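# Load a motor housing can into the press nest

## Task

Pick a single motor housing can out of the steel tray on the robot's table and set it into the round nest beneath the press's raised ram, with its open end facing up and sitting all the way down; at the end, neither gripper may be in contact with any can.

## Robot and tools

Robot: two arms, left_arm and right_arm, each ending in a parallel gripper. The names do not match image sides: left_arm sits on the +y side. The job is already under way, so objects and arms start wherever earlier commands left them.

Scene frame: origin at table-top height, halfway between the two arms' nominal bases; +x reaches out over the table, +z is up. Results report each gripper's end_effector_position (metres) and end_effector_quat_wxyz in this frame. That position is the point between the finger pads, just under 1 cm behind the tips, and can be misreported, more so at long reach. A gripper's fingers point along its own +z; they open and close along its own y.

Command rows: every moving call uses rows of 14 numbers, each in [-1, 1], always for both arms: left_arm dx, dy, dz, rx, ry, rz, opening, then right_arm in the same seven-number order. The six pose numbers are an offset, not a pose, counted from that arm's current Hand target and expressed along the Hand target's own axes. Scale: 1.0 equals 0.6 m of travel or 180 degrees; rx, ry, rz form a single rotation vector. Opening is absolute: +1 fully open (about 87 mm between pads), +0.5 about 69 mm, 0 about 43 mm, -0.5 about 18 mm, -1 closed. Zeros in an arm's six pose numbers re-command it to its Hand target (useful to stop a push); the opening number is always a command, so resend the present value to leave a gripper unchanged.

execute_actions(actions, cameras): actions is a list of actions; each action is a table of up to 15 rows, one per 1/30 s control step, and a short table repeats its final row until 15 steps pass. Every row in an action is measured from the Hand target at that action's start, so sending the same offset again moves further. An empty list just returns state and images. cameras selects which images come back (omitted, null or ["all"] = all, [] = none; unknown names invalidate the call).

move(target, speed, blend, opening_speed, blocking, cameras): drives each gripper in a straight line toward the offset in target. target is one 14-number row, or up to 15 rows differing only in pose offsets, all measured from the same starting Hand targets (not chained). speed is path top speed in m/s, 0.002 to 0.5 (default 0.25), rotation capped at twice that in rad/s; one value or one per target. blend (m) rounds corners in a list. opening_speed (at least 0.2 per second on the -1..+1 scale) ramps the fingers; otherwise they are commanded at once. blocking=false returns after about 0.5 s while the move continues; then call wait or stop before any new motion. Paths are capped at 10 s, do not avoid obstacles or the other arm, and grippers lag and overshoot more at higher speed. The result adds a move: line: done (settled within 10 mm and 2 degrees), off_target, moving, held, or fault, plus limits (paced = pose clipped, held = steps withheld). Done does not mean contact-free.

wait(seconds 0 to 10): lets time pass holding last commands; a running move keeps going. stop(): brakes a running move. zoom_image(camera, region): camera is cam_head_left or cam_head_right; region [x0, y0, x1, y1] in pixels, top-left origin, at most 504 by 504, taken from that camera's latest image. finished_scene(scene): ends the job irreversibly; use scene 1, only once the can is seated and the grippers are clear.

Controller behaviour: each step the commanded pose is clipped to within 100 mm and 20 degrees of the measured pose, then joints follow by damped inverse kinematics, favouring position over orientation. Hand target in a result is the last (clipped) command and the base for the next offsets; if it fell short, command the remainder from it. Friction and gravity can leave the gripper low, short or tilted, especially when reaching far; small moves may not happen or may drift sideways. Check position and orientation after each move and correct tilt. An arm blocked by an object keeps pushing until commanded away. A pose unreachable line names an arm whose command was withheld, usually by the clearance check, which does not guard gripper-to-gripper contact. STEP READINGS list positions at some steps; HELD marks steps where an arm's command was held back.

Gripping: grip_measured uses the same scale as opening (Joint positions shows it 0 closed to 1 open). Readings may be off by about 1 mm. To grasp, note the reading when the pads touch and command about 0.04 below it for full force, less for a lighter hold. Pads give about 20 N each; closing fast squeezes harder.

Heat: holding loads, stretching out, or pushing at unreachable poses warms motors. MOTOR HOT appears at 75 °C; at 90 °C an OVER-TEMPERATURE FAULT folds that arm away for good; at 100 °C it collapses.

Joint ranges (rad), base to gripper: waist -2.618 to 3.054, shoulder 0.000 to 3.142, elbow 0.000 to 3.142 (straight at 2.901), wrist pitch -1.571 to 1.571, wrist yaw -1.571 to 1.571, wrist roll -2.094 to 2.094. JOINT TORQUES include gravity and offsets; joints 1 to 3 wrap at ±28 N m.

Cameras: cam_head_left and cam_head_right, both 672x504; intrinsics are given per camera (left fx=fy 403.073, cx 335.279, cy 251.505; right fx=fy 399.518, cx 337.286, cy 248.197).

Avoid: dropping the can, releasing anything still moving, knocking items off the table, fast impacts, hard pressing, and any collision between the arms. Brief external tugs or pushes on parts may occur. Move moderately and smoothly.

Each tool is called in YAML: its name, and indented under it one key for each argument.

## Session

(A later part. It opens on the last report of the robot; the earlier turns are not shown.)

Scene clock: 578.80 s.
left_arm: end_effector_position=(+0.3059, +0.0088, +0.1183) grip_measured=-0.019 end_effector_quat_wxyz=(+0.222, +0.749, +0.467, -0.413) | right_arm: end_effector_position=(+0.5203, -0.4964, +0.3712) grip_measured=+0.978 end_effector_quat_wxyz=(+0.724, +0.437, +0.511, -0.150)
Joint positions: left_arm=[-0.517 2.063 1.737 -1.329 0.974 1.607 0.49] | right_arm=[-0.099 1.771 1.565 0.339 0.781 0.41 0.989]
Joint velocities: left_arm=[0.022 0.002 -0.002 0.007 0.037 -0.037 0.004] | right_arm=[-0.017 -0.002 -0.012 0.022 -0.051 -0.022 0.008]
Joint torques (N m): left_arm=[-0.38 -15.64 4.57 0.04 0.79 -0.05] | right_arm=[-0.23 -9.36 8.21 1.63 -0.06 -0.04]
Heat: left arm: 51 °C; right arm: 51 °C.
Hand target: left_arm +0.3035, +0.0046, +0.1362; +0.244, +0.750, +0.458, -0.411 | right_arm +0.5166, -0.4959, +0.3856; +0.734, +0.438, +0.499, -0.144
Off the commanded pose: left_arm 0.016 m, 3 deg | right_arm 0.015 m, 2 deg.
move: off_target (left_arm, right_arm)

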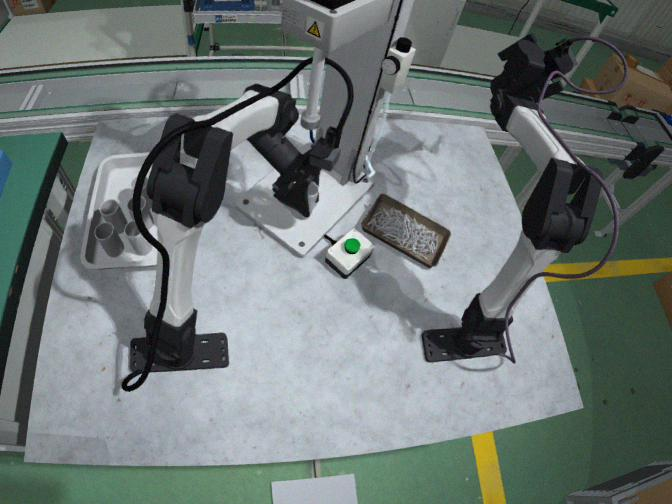

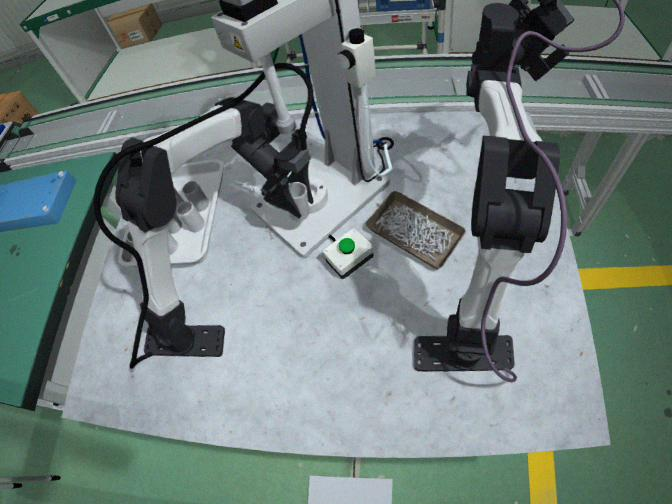

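move:
  target: [0.0851,0.0011,0.0555,0,0,0,-0.12,0,0,0,0,0,0,1]
  speed: 0.06

zoom_image:
  camera: "cam_head_right"
  region: [260, 150, 350, 250]

zoom_image:
  camera: "cam_head_left"
  region: [250, 150, 340, 250]

Scene clock: 587.07 s.
left_arm: end_effector_position=(+0.3046, +0.0093, +0.0708) grip_measured=-0.019 end_effector_quat_wxyz=(+0.235, +0.754, +0.461, -0.405) | right_arm: end_effector_position=(+0.5203, -0.4964, +0.3712) grip_measured=+0.978 end_effector_quat_wxyz=(+0.724, +0.437, +0.511, -0.150)
Joint positions: left_arm=[-0.517 2.062 1.546 -1.102 0.975 1.606 0.49] | right_arm=[-0.099 1.771 1.565 0.339 0.781 0.41 0.989]
Joint velocities: left_arm=[-0.012 -0.002 0.012 -0.007 0.066 -0.007 0.006] | right_arm=[0.002 0.012 -0.002 -0.022 -0.051 -0.051 0.008]
Joint torques (N m): left_arm=[-0.29 -11.75 4.36 0.16 0.75 -0.07] | right_arm=[-0.21 -9.35 8.21 1.63 -0.06 -0.04]
Heat: left arm: 52 °C; right arm: 51 °C.
Hand target: left_arm +0.3031, +0.0053, +0.0750; +0.243, +0.750, +0.458, -0.411 | right_arm +0.5166, -0.4959, +0.3856; +0.734, +0.438, +0.499, -0.144
Off the commanded pose: left_arm 0.007 m, 1 deg | right_arm 0.015 m, 2 deg.
move: off_target (right_arm)

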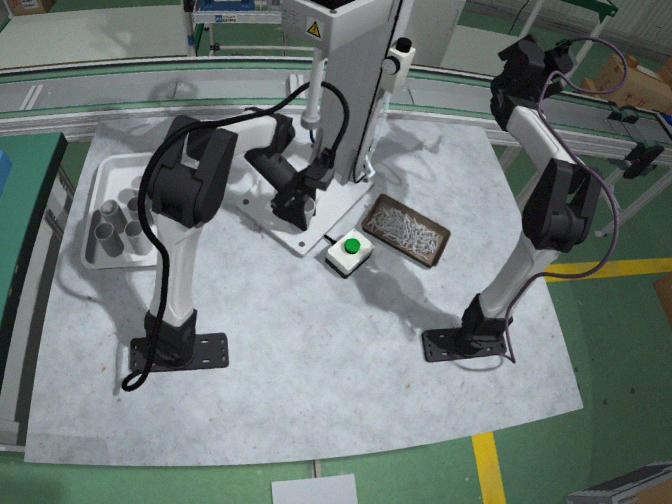

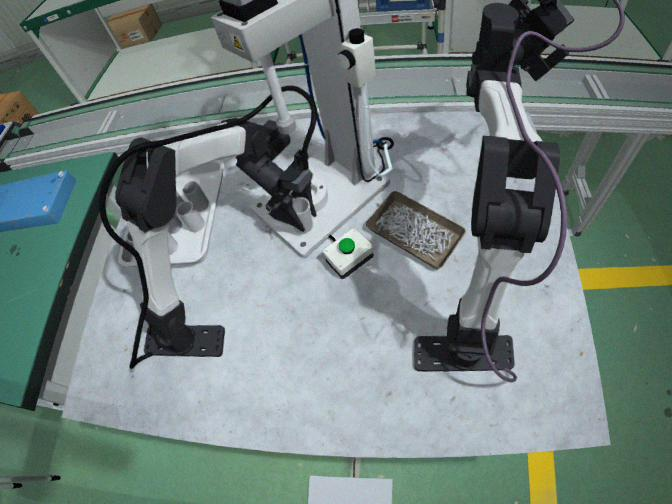

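Scaled by 5.040.

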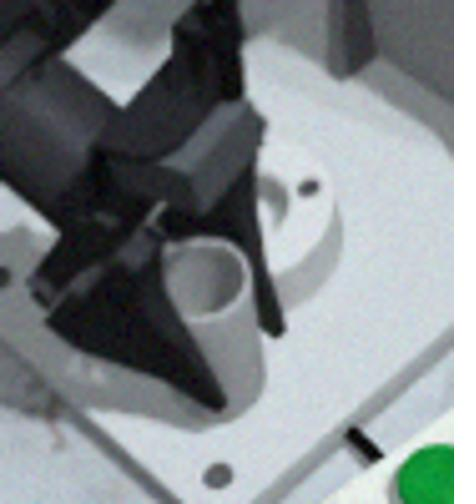

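Scaled by 5.040.

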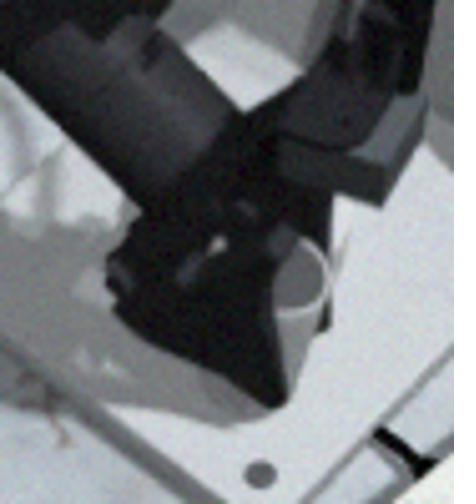

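move:
  target: [0.0223,0.0003,0.0145,0,0,0,-0.12,0,0,0,0,0,0,1]
  speed: 0.03

zoom_image:
  camera: "cam_head_right"
  region: [260, 150, 350, 250]

zoom_image:
  camera: "cam_head_left"
  region: [250, 150, 340, 250]

Scene clock: 590.27 s.
left_arm: end_effector_position=(+0.3023, +0.0065, +0.0661) grip_measured=-0.019 end_effector_quat_wxyz=(+0.245, +0.749, +0.457, -0.414) | right_arm: end_effector_position=(+0.5203, -0.4964, +0.3712) grip_measured=+0.978 end_effector_quat_wxyz=(+0.724, +0.437, +0.511, -0.150)
Joint positions: left_arm=[-0.517 2.062 1.513 -1.061 1.002 1.604 0.49] | right_arm=[-0.099 1.771 1.565 0.339 0.781 0.41 0.989]
Joint velocities: left_arm=[-0.017 -0.002 -0.002 -0.022 0.022 -0.007 -0.011] | right_arm=[0.017 -0.002 -0.007 -0.051 -0.022 0.007 -0.003]
Joint torques (N m): left_arm=[-0.31 -9.87 3.82 0.34 0.51 -0.03] | right_arm=[-0.21 -9.36 8.21 1.63 -0.06 -0.04]
Heat: left arm: 52 °C; right arm: 51 °C.
Hand target: left_arm +0.3030, +0.0054, +0.0591; +0.244, +0.750, +0.458, -0.411 | right_arm +0.5166, -0.4959, +0.3856; +0.734, +0.438, +0.499, -0.144
Off the commanded pose: left_arm 0.007 m, 0 deg | right_arm 0.015 m, 2 deg.
move: off_target (right_arm)

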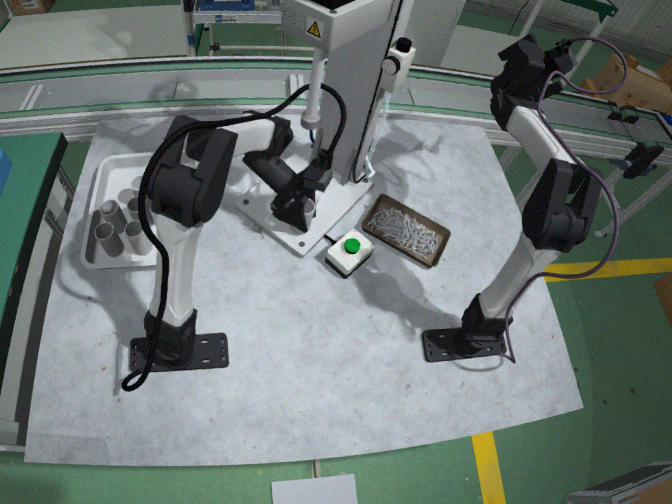

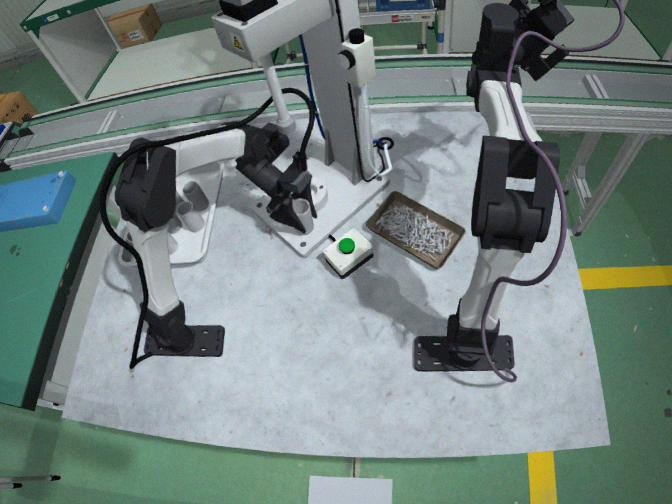

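Scaled by 5.040.

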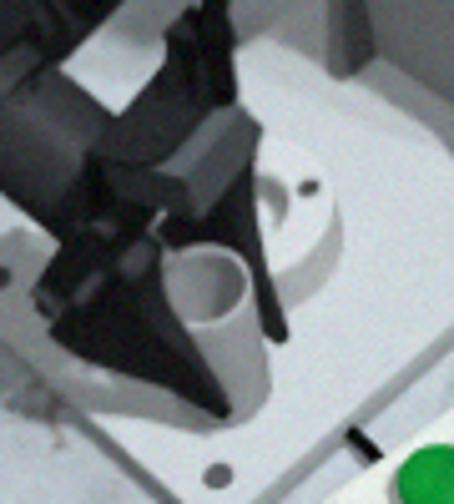

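Scaled by 5.040.

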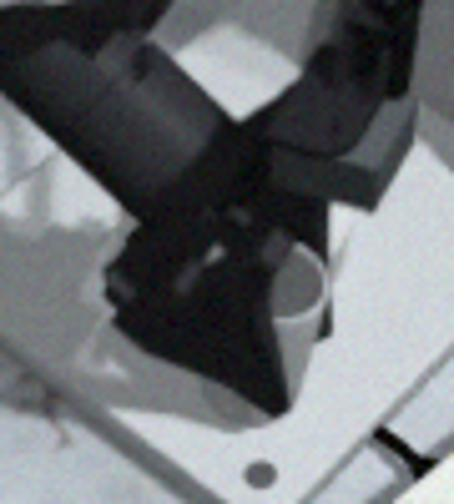

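move:
  target: [0.0140,0.0002,0.0091,0,0,0,-0.12,0,0,0,0,0,0,1]
  speed: 0.03

zoom_image:
  camera: "cam_head_right"
  region: [260, 150, 350, 250]

zoom_image:
  camera: "cam_head_left"
  region: [250, 150, 340, 250]

Scene clock: 593.67 s.
left_arm: end_effector_position=(+0.3020, +0.0030, +0.0655) grip_measured=-0.019 end_effector_quat_wxyz=(+0.255, +0.745, +0.452, -0.420) | right_arm: end_effector_position=(+0.5203, -0.4964, +0.3712) grip_measured=+0.978 end_effector_quat_wxyz=(+0.724, +0.437, +0.511, -0.150)
Joint positions: left_arm=[-0.517 2.062 1.497 -1.034 1.027 1.603 0.49] | right_arm=[-0.099 1.771 1.565 0.339 0.781 0.41 0.989]
Joint velocities: left_arm=[0.007 0.007 -0.007 0.051 0.066 0.022 0.001] | right_arm=[-0.002 0.007 -0.017 -0.022 0.022 -0.007 0.008]
Joint torques (N m): left_arm=[-0.24 -8.66 3.19 0.39 0.29 -0.01] | right_arm=[-0.23 -9.36 8.21 1.63 -0.06 -0.04]
Heat: left arm: 52 °C; right arm: 51 °C.
Hand target: left_arm +0.3029, +0.0056, +0.0490; +0.243, +0.750, +0.458, -0.411 | right_arm +0.5166, -0.4959, +0.3856; +0.734, +0.438, +0.499, -0.144
Off the commanded pose: left_arm 0.017 m, 2 deg | right_arm 0.015 m, 2 deg.
move: off_target (left_arm, right_arm)

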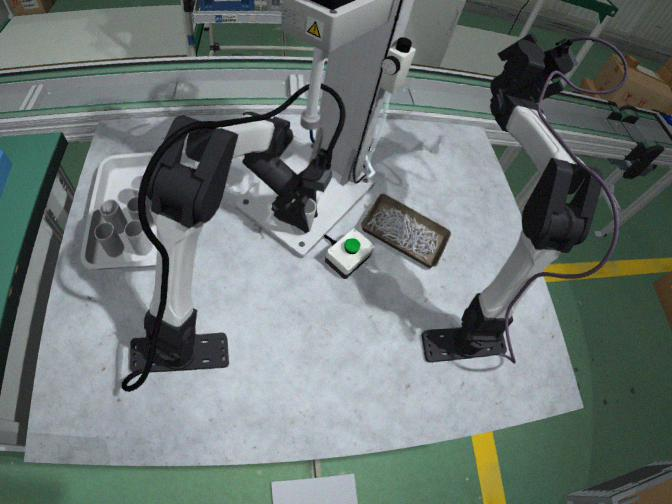

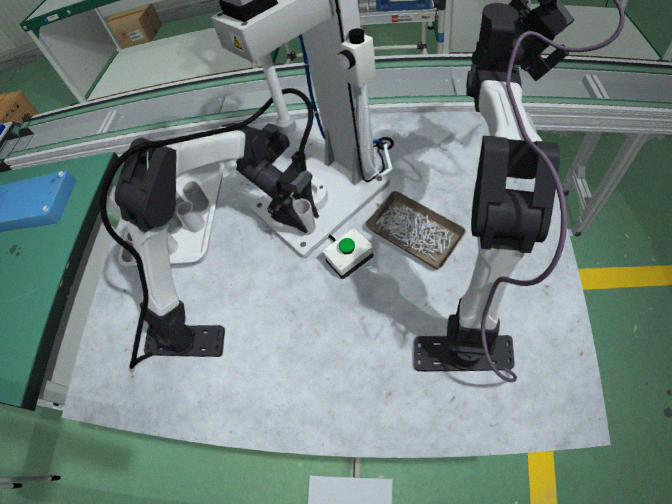

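Scaled by 5.040.

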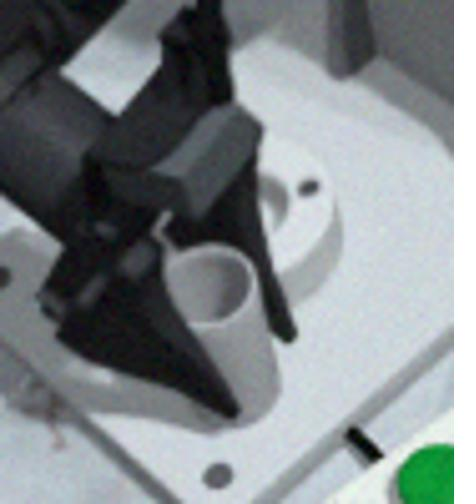

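Scaled by 5.040.

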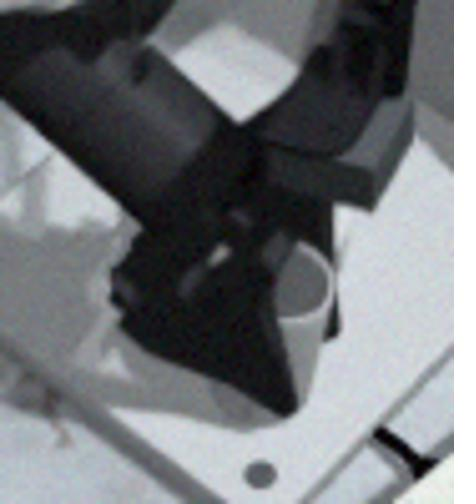

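move:
  target: [-0.0153,-0.0002,-0.0100,0,0,0,-0.12,0,0,0,0,0,0,1]
  speed: 0.03
  cameras: []

move:
  target: [0,0,0,0,0,0,0.15,0,0,0,0,0,0,1]
  opening_speed: 0.2

zoom_image:
  camera: "cam_head_right"
  region: [260, 150, 350, 250]

zoom_image:
  camera: "cam_head_left"
  region: [250, 150, 340, 250]

Scene clock: 600.13 s.
left_arm: end_effector_position=(+0.3019, +0.0030, +0.0655) grip_measured=-0.019 end_effector_quat_wxyz=(+0.255, +0.745, +0.452, -0.420) | right_arm: end_effector_position=(+0.5203, -0.4964, +0.3712) grip_measured=+0.978 end_effector_quat_wxyz=(+0.724, +0.437, +0.511, -0.150)
Joint positions: left_arm=[-0.517 2.062 1.497 -1.034 1.028 1.603 0.49] | right_arm=[-0.099 1.771 1.565 0.339 0.781 0.41 0.989]
Joint velocities: left_arm=[0.012 -0.002 0.022 -0.037 0.007 -0.022 0.006] | right_arm=[-0.012 -0.002 0.002 0.037 -0.007 -0.022 -0.003]
Joint torques (N m): left_arm=[-0.34 -10.03 5.26 0.05 0.27 -0.05] | right_arm=[-0.23 -9.36 8.21 1.63 -0.06 -0.04]
Heat: left arm: 51 °C; right arm: 51 °C.
Hand target: left_arm +0.3029, +0.0055, +0.0600; +0.243, +0.750, +0.458, -0.411 | right_arm +0.5166, -0.4959, +0.3856; +0.734, +0.438, +0.499, -0.144
Off the commanded pose: left_arm 0.006 m, 2 deg | right_arm 0.015 m, 2 deg.
move: off_target (right_arm)
No camera images: "cameras" was empty.

Scene clock: 601.70 s.
left_arm: end_effector_position=(+0.3031, +0.0056, +0.0627) grip_measured=+0.150 end_effector_quat_wxyz=(+0.249, +0.749, +0.454, -0.412) | right_arm: end_effector_position=(+0.5203, -0.4964, +0.3712) grip_measured=+0.978 end_effector_quat_wxyz=(+0.724, +0.437, +0.511, -0.150)
Joint positions: left_arm=[-0.517 2.062 1.497 -1.034 1.005 1.603 0.575] | right_arm=[-0.099 1.771 1.565 0.339 0.781 0.41 0.989]
Joint velocities: left_arm=[0.002 0.002 0.017 -0.037 -0.007 -0.037 -0.011] | right_arm=[0.007 -0.002 0.012 -0.051 0.007 0.037 -0.018]
Joint torques (N m): left_arm=[-0.27 -10.07 5.15 0.07 0.5 -0.02] | right_arm=[-0.23 -9.36 8.21 1.63 -0.06 -0.04]
Heat: left arm: 51 °C; right arm: 51 °C.
Hand target: left_arm +0.3030, +0.0055, +0.0600; +0.243, +0.750, +0.458, -0.411 | right_arm +0.5166, -0.4959, +0.3856; +0.734, +0.438, +0.499, -0.144
Off the commanded pose: left_arm 0.003 m, 1 deg | right_arm 0.015 m, 2 deg.
move: off_target (right_arm)

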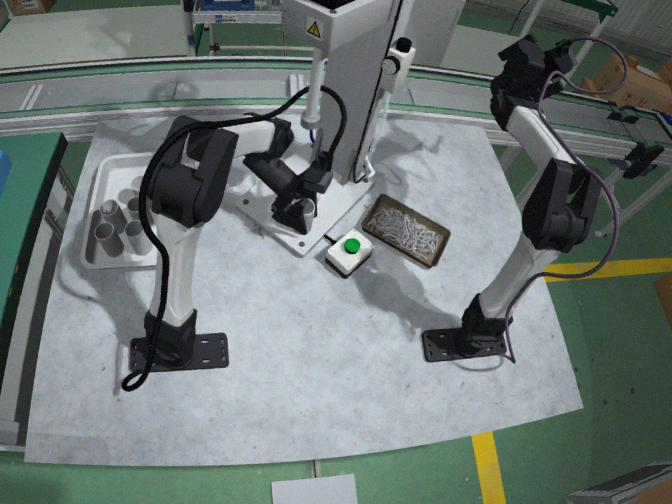

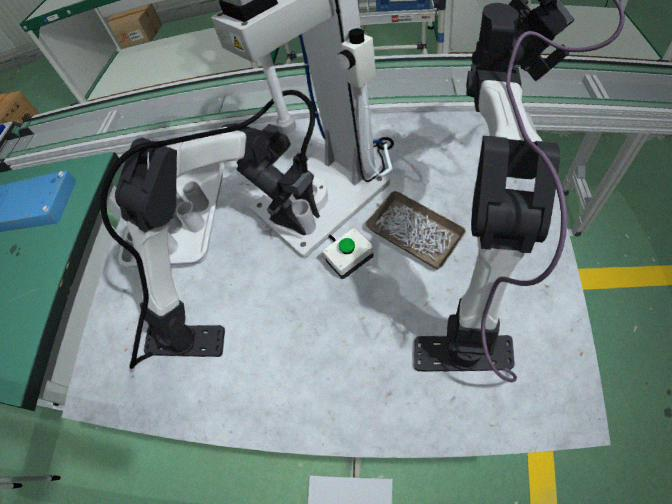

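Scaled by 5.040.

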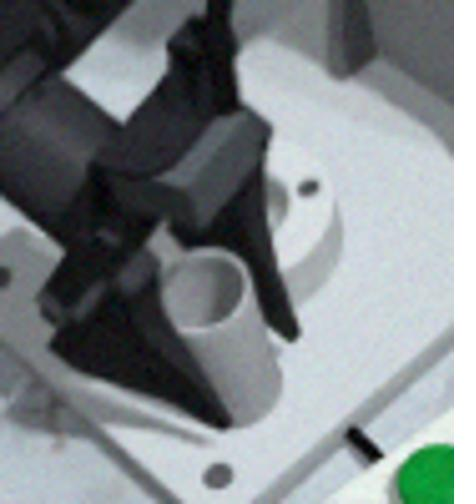

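Scaled by 5.040.

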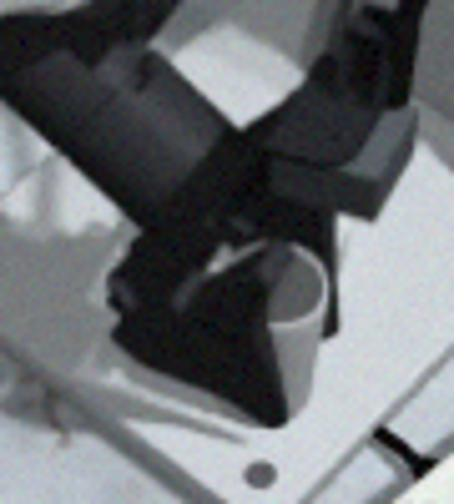

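move:
  target: [0.0088,0.0001,-0.0134,0,0.045,0,0.15,0,0,0,0,0,0,1]
  speed: 0.05

zoom_image:
  camera: "cam_head_right"
  region: [260, 150, 350, 250]

zoom_image:
  camera: "cam_head_left"
  region: [250, 150, 340, 250]

Scene clock: 610.47 s.
left_arm: end_effector_position=(+0.3026, +0.0078, +0.0582) grip_measured=+0.150 end_effector_quat_wxyz=(+0.221, +0.767, +0.465, -0.384) | right_arm: end_effector_position=(+0.5203, -0.4964, +0.3712) grip_measured=+0.978 end_effector_quat_wxyz=(+0.724, +0.437, +0.511, -0.150)
Joint positions: left_arm=[-0.543 2.058 1.516 -1.045 0.917 1.569 0.575] | right_arm=[-0.099 1.771 1.565 0.339 0.781 0.41 0.989]
Joint velocities: left_arm=[-0.002 0.022 0.002 0.051 -0.11 -0.037 -0.006] | right_arm=[-0.002 -0.012 -0.002 0.037 -0.007 -0.007 0.008]
Joint torques (N m): left_arm=[-0.17 -12.38 5.98 -0.02 0.01 -0.14] | right_arm=[-0.23 -9.36 8.21 1.63 -0.06 -0.04]
Heat: left arm: 51 °C; right arm: 51 °C.
Hand target: left_arm +0.3075, +0.0135, +0.0601; +0.211, +0.777, +0.474, -0.357 | right_arm +0.5166, -0.4959, +0.3856; +0.734, +0.438, +0.499, -0.144
Off the commanded pose: left_arm 0.008 m, 4 deg | right_arm 0.015 m, 2 deg.
move: off_target (left_arm, right_arm)

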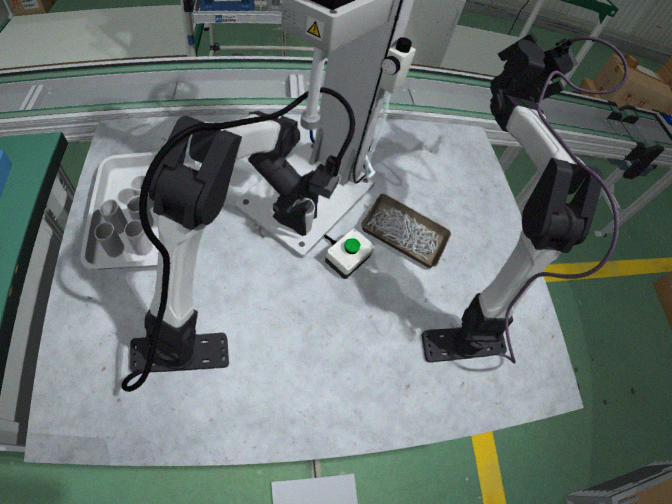

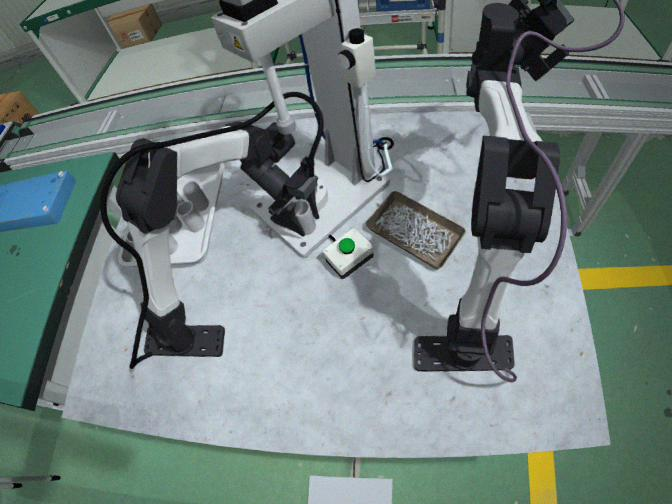

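Scaled by 5.040.

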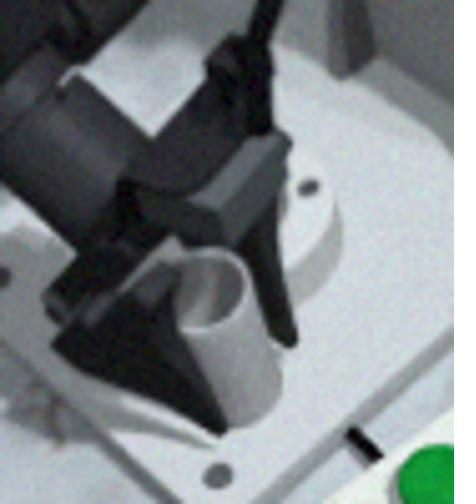

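Scaled by 5.040.

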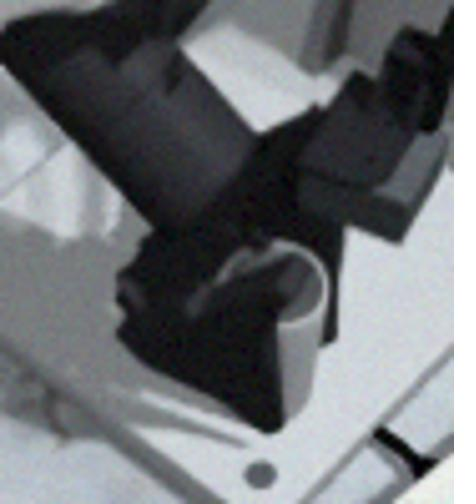

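move:
  target: [-0.006,0,-0.006,0,0.01,0,0.15,0,0,0,0,0,0,1]
  speed: 0.05
  cameras: []

move:
  target: [0,0,0,0,0,0,-0.12,0,0,0,0,0,0,1]
  opening_speed: 0.25

zoom_image:
  camera: "cam_head_right"
  region: [260, 150, 350, 250]

zoom_image:
  camera: "cam_head_left"
  region: [250, 150, 340, 250]

Scene clock: 614.67 s.
left_arm: end_effector_position=(+0.3028, +0.0082, +0.0578) grip_measured=+0.150 end_effector_quat_wxyz=(+0.209, +0.774, +0.469, -0.370) | right_arm: end_effector_position=(+0.5203, -0.4964, +0.3712) grip_measured=+0.978 end_effector_quat_wxyz=(+0.724, +0.437, +0.511, -0.150)
Joint positions: left_arm=[-0.557 2.055 1.529 -1.053 0.878 1.551 0.575] | right_arm=[-0.099 1.771 1.565 0.339 0.781 0.41 0.989]
Joint velocities: left_arm=[-0.012 -0.007 0.002 -0.022 -0.022 -0.022 0.004] | right_arm=[-0.017 -0.012 -0.002 0.051 0.007 -0.007 -0.003]
Joint torques (N m): left_arm=[-0.08 -13.34 6.28 -0.06 0.06 -0.13] | right_arm=[-0.23 -9.36 8.21 1.63 -0.06 -0.04]
Heat: left arm: 51 °C; right arm: 51 °C.
Hand target: left_arm +0.3078, +0.0136, +0.0653; +0.204, +0.782, +0.477, -0.345 | right_arm +0.5166, -0.4959, +0.3856; +0.734, +0.438, +0.499, -0.144
Off the commanded pose: left_arm 0.010 m, 3 deg | right_arm 0.015 m, 2 deg.
move: off_target (left_arm, right_arm)
No camera images: "cameras" was empty.

Scene clock: 615.97 s.
left_arm: end_effector_position=(+0.3038, +0.0103, +0.0561) grip_measured=-0.009 end_effector_quat_wxyz=(+0.205, +0.776, +0.472, -0.364) | right_arm: end_effector_position=(+0.5203, -0.4964, +0.3712) grip_measured=+0.978 end_effector_quat_wxyz=(+0.724, +0.437, +0.511, -0.150)
Joint positions: left_arm=[-0.557 2.055 1.529 -1.053 0.862 1.549 0.495] | right_arm=[-0.099 1.771 1.565 0.339 0.781 0.41 0.989]
Joint velocities: left_arm=[0.002 -0.007 -0.002 0.051 0.007 -0.007 0.004] | right_arm=[-0.012 -0.002 -0.007 0.022 0.022 -0.007 0.008]
Joint torques (N m): left_arm=[-0.13 -13.42 6.23 -0.06 0.19 -0.14] | right_arm=[-0.23 -9.36 8.2 1.62 -0.06 -0.04]
Heat: left arm: 51 °C; right arm: 51 °C.
Hand target: left_arm +0.3078, +0.0136, +0.0653; +0.204, +0.782, +0.477, -0.345 | right_arm +0.5166, -0.4959, +0.3856; +0.734, +0.438, +0.499, -0.144
Off the commanded pose: left_arm 0.011 m, 2 deg | right_arm 0.015 m, 2 deg.
move: off_target (left_arm, right_arm)

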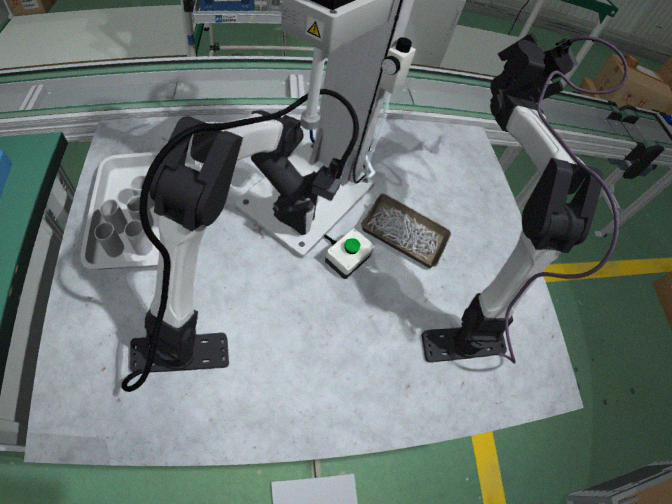

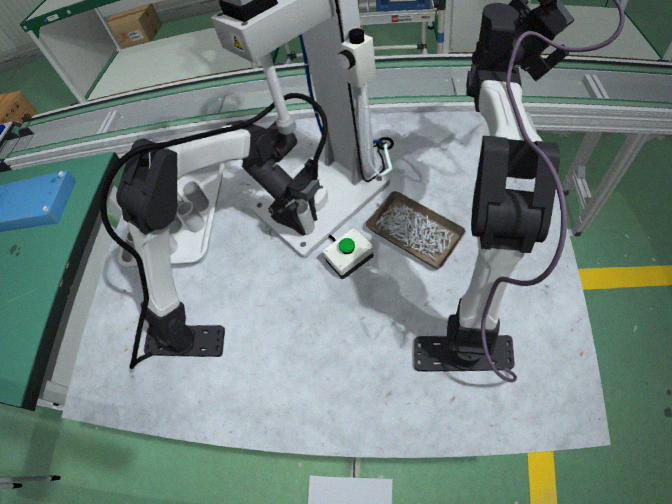

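Scaled by 5.040.

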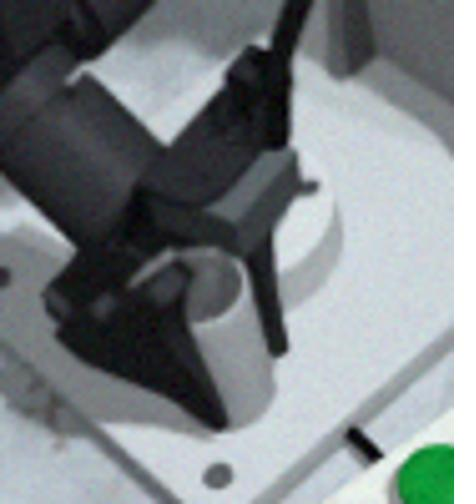

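Scaled by 5.040.

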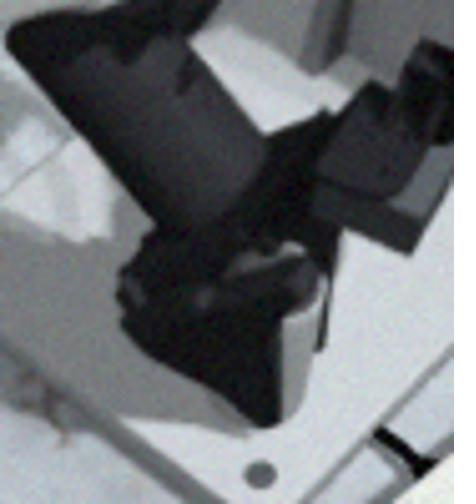

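move:
  target:
    - [-0.0575,-0.0008,-0.0531,0,-0.01,0,-0.12,0,0,0,0,0,0,1]
    - [-0.0185,0.1245,-0.0969,0,-0.01,0,-0.12,0,0,0,0,0,0,1]
  speed: 0.08

zoom_image:
  camera: "cam_head_right"
  region: [280, 150, 336, 220]

zoom_image:
  camera: "cam_head_left"
  region: [275, 150, 331, 220]

Scene clock: 632.80 s.
left_arm: end_effector_position=(+0.3876, +0.0106, +0.1062) grip_measured=-0.009 end_effector_quat_wxyz=(+0.207, +0.777, +0.479, -0.353) | right_arm: end_effector_position=(+0.5203, -0.4964, +0.3712) grip_measured=+0.978 end_effector_quat_wxyz=(+0.724, +0.437, +0.511, -0.150)
Joint positions: left_arm=[-0.474 2.385 2.277 -1.538 0.84 1.649 0.495] | right_arm=[-0.099 1.771 1.565 0.339 0.781 0.41 0.989]
Joint velocities: left_arm=[0.007 -0.002 0.012 0.007 0.037 0.007 0.001] | right_arm=[0.007 -0.012 0.007 -0.022 -0.007 -0.022 0.003]
Joint torques (N m): left_arm=[0.4 -12.23 7.71 -0.22 0.62 0.16] | right_arm=[-0.23 -9.36 8.21 1.63 -0.06 -0.04]
Heat: left arm: 55 °C; right arm: 51 °C.
Hand target: left_arm +0.3907, +0.0097, +0.1102; +0.211, +0.777, +0.474, -0.356 | right_arm +0.5166, -0.4959, +0.3856; +0.734, +0.438, +0.499, -0.144
Off the commanded pose: left_arm 0.007 m, 1 deg | right_arm 0.015 m, 2 deg.
joint sent to its limit (left arm) — joint 4 (wrist pitch), lower limit. The joint targets still meet the commanded pose.
move: off_target (right_arm)

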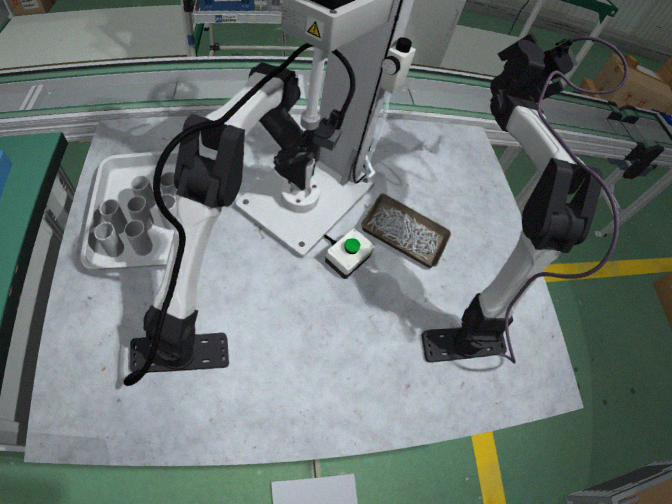

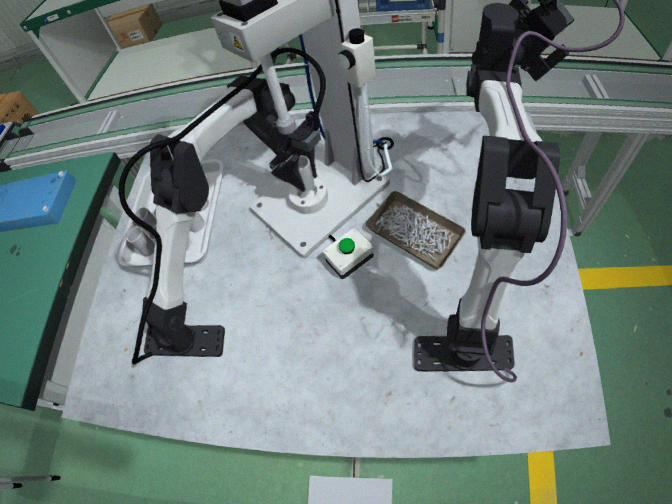

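Scaled by 7.200.

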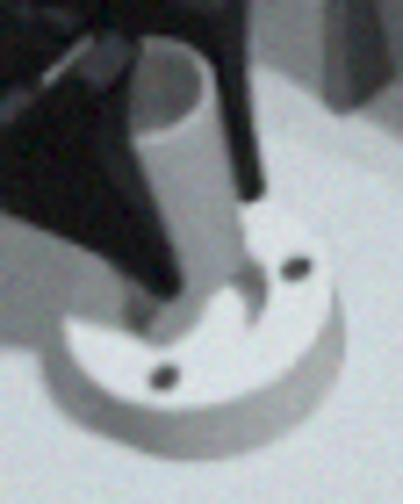

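Scaled by 7.200.

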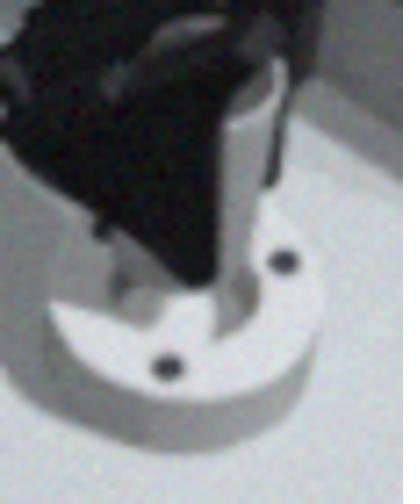

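move:
  target: [0.0287,0.005,0.0178,0,0,0,-0.12,0,0,0,0,0,0,1]
  speed: 0.04

zoom_image:
  camera: "cam_head_right"
  region: [280, 150, 336, 220]

zoom_image:
  camera: "cam_head_left"
  region: [275, 150, 331, 220]

Scene clock: 640.77 s.
left_arm: end_effector_position=(+0.3915, +0.0111, +0.0951) grip_measured=-0.009 end_effector_quat_wxyz=(+0.207, +0.778, +0.476, -0.353) | right_arm: end_effector_position=(+0.5203, -0.4964, +0.3712) grip_measured=+0.978 end_effector_quat_wxyz=(+0.724, +0.437, +0.511, -0.150)
Joint positions: left_arm=[-0.469 2.404 2.266 -1.518 0.84 1.666 0.495] | right_arm=[-0.099 1.771 1.565 0.339 0.781 0.41 0.989]
Joint velocities: left_arm=[0.007 0.002 -0.007 0.051 0.051 -0.11 -0.001] | right_arm=[-0.002 -0.012 0.012 -0.051 0.037 -0.022 -0.003]
Joint torques (N m): left_arm=[0.57 -12.41 4.59 0.1 0.62 0.1] | right_arm=[-0.23 -9.36 8.21 1.63 -0.06 -0.04]
Heat: left arm: 54 °C; right arm: 51 °C.
Hand target: left_arm +0.3946, +0.0117, +0.0900; +0.210, +0.777, +0.475, -0.356 | right_arm +0.5166, -0.4959, +0.3856; +0.734, +0.438, +0.499, -0.144
Off the commanded pose: left_arm 0.006 m, 1 deg | right_arm 0.015 m, 2 deg.
move: off_target (right_arm)

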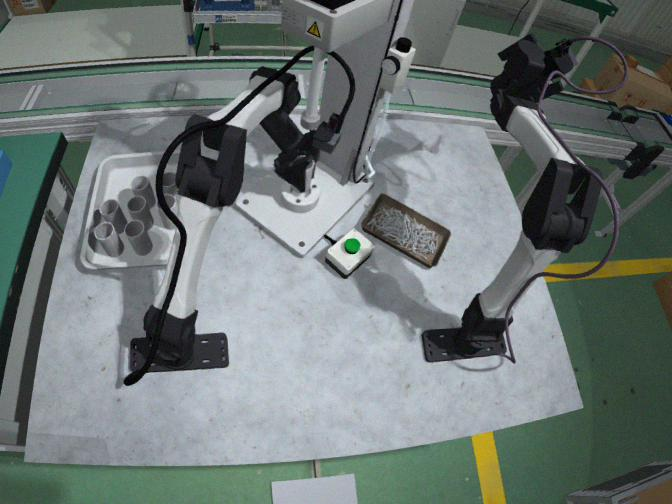

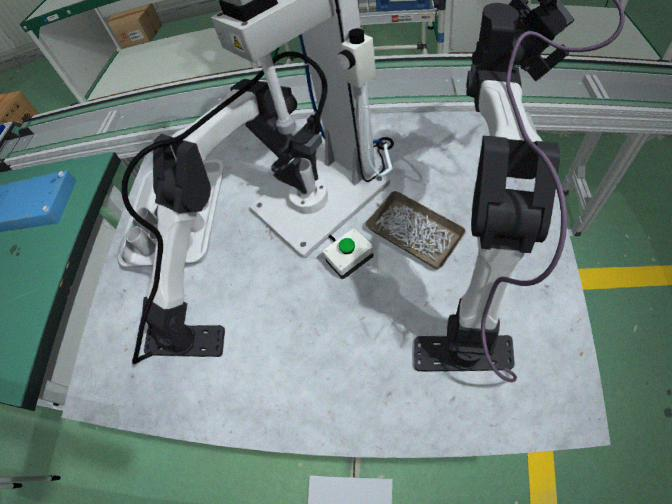

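Scaled by 7.200.

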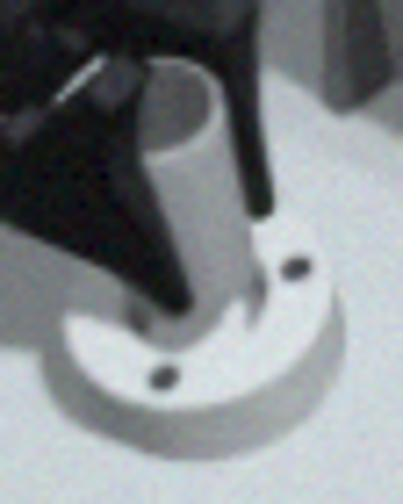

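Scaled by 7.200.

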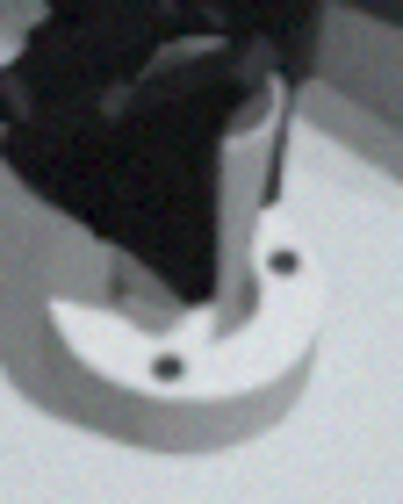

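move:
  target: [0.0176,0.0002,0.0153,0,0,0,-0.12,0,0,0,0,0,0,1]
  speed: 0.03

zoom_image:
  camera: "cam_head_right"
  region: [280, 150, 336, 220]

zoom_image:
  camera: "cam_head_left"
  region: [275, 150, 331, 220]

Scene clock: 645.17 s.
left_arm: end_effector_position=(+0.3896, +0.0093, +0.0894) grip_measured=-0.011 end_effector_quat_wxyz=(+0.213, +0.770, +0.476, -0.369) | right_arm: end_effector_position=(+0.5203, -0.4964, +0.3712) grip_measured=+0.978 end_effector_quat_wxyz=(+0.724, +0.437, +0.511, -0.150)
Joint positions: left_arm=[-0.463 2.404 2.227 -1.493 0.876 1.67 0.495] | right_arm=[-0.099 1.771 1.565 0.339 0.781 0.41 0.989]
Joint velocities: left_arm=[0.002 0.002 0.002 -0.022 -0.081 0.037 0.001] | right_arm=[-0.002 -0.002 -0.007 -0.051 0.022 -0.022 0.008]
Joint torques (N m): left_arm=[0.14 -12.64 3 0.32 0.26 0.16] | right_arm=[-0.23 -9.35 8.21 1.63 -0.06 -0.04]
Heat: left arm: 54 °C; right arm: 51 °C.
Hand target: left_arm +0.3945, +0.0118, +0.0761; +0.210, +0.777, +0.475, -0.355 | right_arm +0.5166, -0.4959, +0.3856; +0.734, +0.438, +0.499, -0.144
Off the commanded pose: left_arm 0.014 m, 2 deg | right_arm 0.015 m, 2 deg.
move: off_target (left_arm, right_arm)

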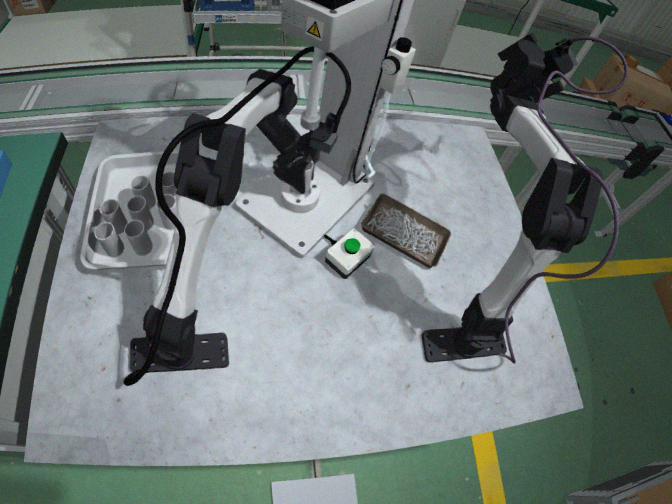

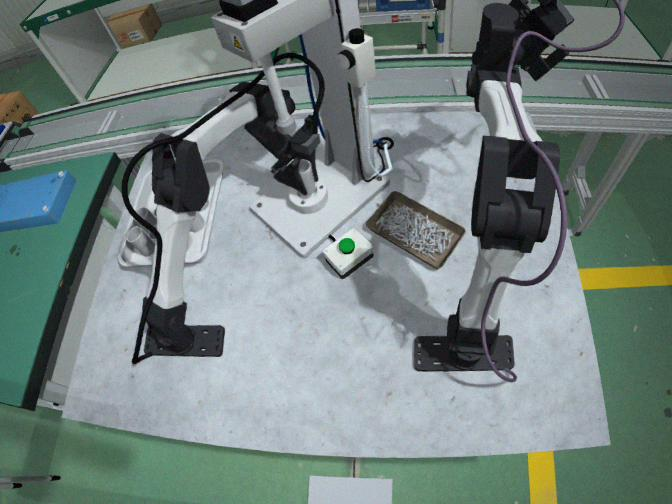

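Scaled by 7.200.

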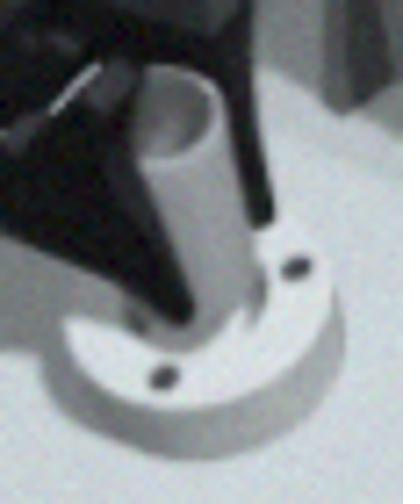

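Scaled by 7.200.

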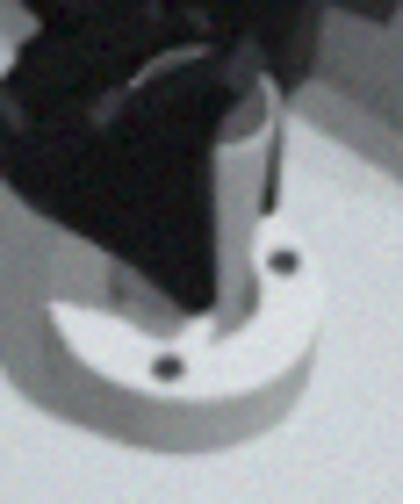

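move:
  target: [-0.0059,0.0046,0.0066,0,0,0,-0.12,0,0,0,0,0,0,1]
  speed: 0.02
  cameras: []

move:
  target: [0.002,0.0059,-0.0024,0,0,0,-0.12,0,0,0,0,0,0,1]
  speed: 0.02

zoom_image:
  camera: "cam_head_right"
  region: [280, 150, 336, 220]

zoom_image:
  camera: "cam_head_left"
  region: [275, 150, 331, 220]

Scene clock: 653.60 s.
left_arm: end_effector_position=(+0.3897, +0.0091, +0.0894) grip_measured=-0.011 end_effector_quat_wxyz=(+0.214, +0.769, +0.476, -0.368) | right_arm: end_effector_position=(+0.5203, -0.4964, +0.3712) grip_measured=+0.978 end_effector_quat_wxyz=(+0.724, +0.437, +0.511, -0.150)
Joint positions: left_arm=[-0.463 2.404 2.227 -1.492 0.876 1.67 0.495] | right_arm=[-0.099 1.771 1.565 0.339 0.781 0.41 0.989]
Joint velocities: left_arm=[0.007 0.007 0.002 -0.037 0.037 -0.066 0.001] | right_arm=[0.002 -0.002 -0.012 -0.007 0.022 -0.007 -0.013]
Joint torques (N m): left_arm=[-0.94 -11.99 3.99 0.43 0.31 -0.02] | right_arm=[-0.23 -9.35 8.21 1.63 -0.06 -0.04]
Heat: left arm: 55 °C; right arm: 51 °C.
Hand target: left_arm +0.3944, +0.0057, +0.0761; +0.211, +0.777, +0.474, -0.356 | right_arm +0.5166, -0.4959, +0.3856; +0.734, +0.438, +0.499, -0.144
Off the commanded pose: left_arm 0.015 m, 2 deg | right_arm 0.015 m, 2 deg.
move: off_target (left_arm, right_arm)
No camera images: "cameras" was empty.

Scene clock: 654.30 s.
left_arm: end_effector_position=(+0.3900, +0.0090, +0.0902) grip_measured=-0.011 end_effector_quat_wxyz=(+0.214, +0.769, +0.477, -0.368) | right_arm: end_effector_position=(+0.5203, -0.4964, +0.3712) grip_measured=+0.978 end_effector_quat_wxyz=(+0.724, +0.437, +0.511, -0.150)
Joint positions: left_arm=[-0.463 2.404 2.23 -1.493 0.876 1.667 0.495] | right_arm=[-0.099 1.771 1.565 0.339 0.781 0.41 0.989]
Joint velocities: left_arm=[0.012 -0.007 0.007 0.007 -0.022 -0.051 -0.006] | right_arm=[-0.002 -0.002 -0.007 -0.037 0.007 0.022 0.003]
Joint torques (N m): left_arm=[-0.57 -10.11 6.46 0.27 0.3 0] | right_arm=[-0.21 -9.36 8.21 1.63 -0.06 -0.04]
Heat: left arm: 55 °C; right arm: 51 °C.
Hand target: left_arm +0.3983, +0.0058, +0.0760; +0.210, +0.777, +0.474, -0.356 | right_arm +0.5166, -0.4959, +0.3856; +0.734, +0.438, +0.499, -0.144
Off the commanded pose: left_arm 0.017 m, 2 deg | right_arm 0.015 m, 2 deg.
move: off_target (left_arm, right_arm)

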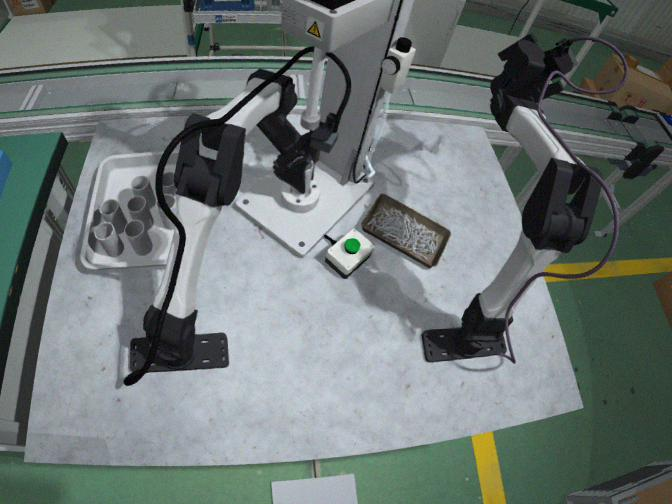

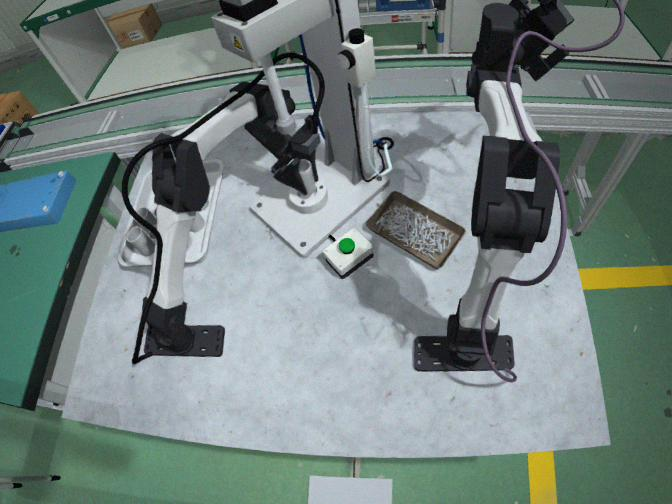

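Scaled by 7.200.

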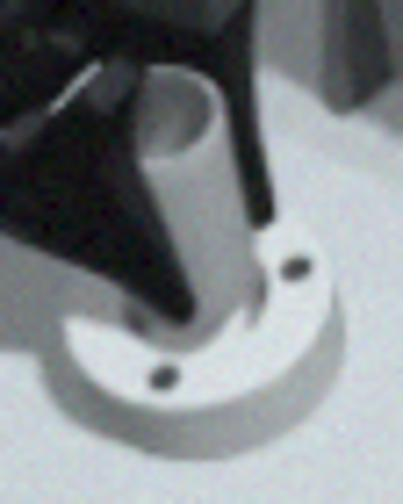

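Scaled by 7.200.

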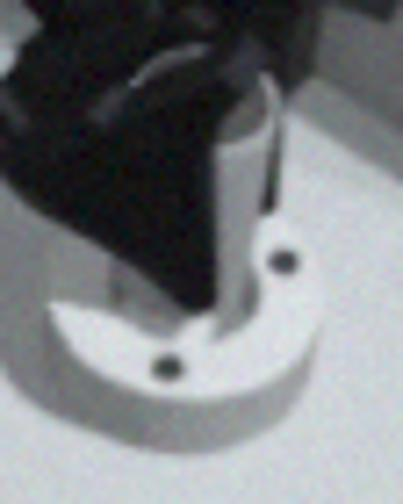

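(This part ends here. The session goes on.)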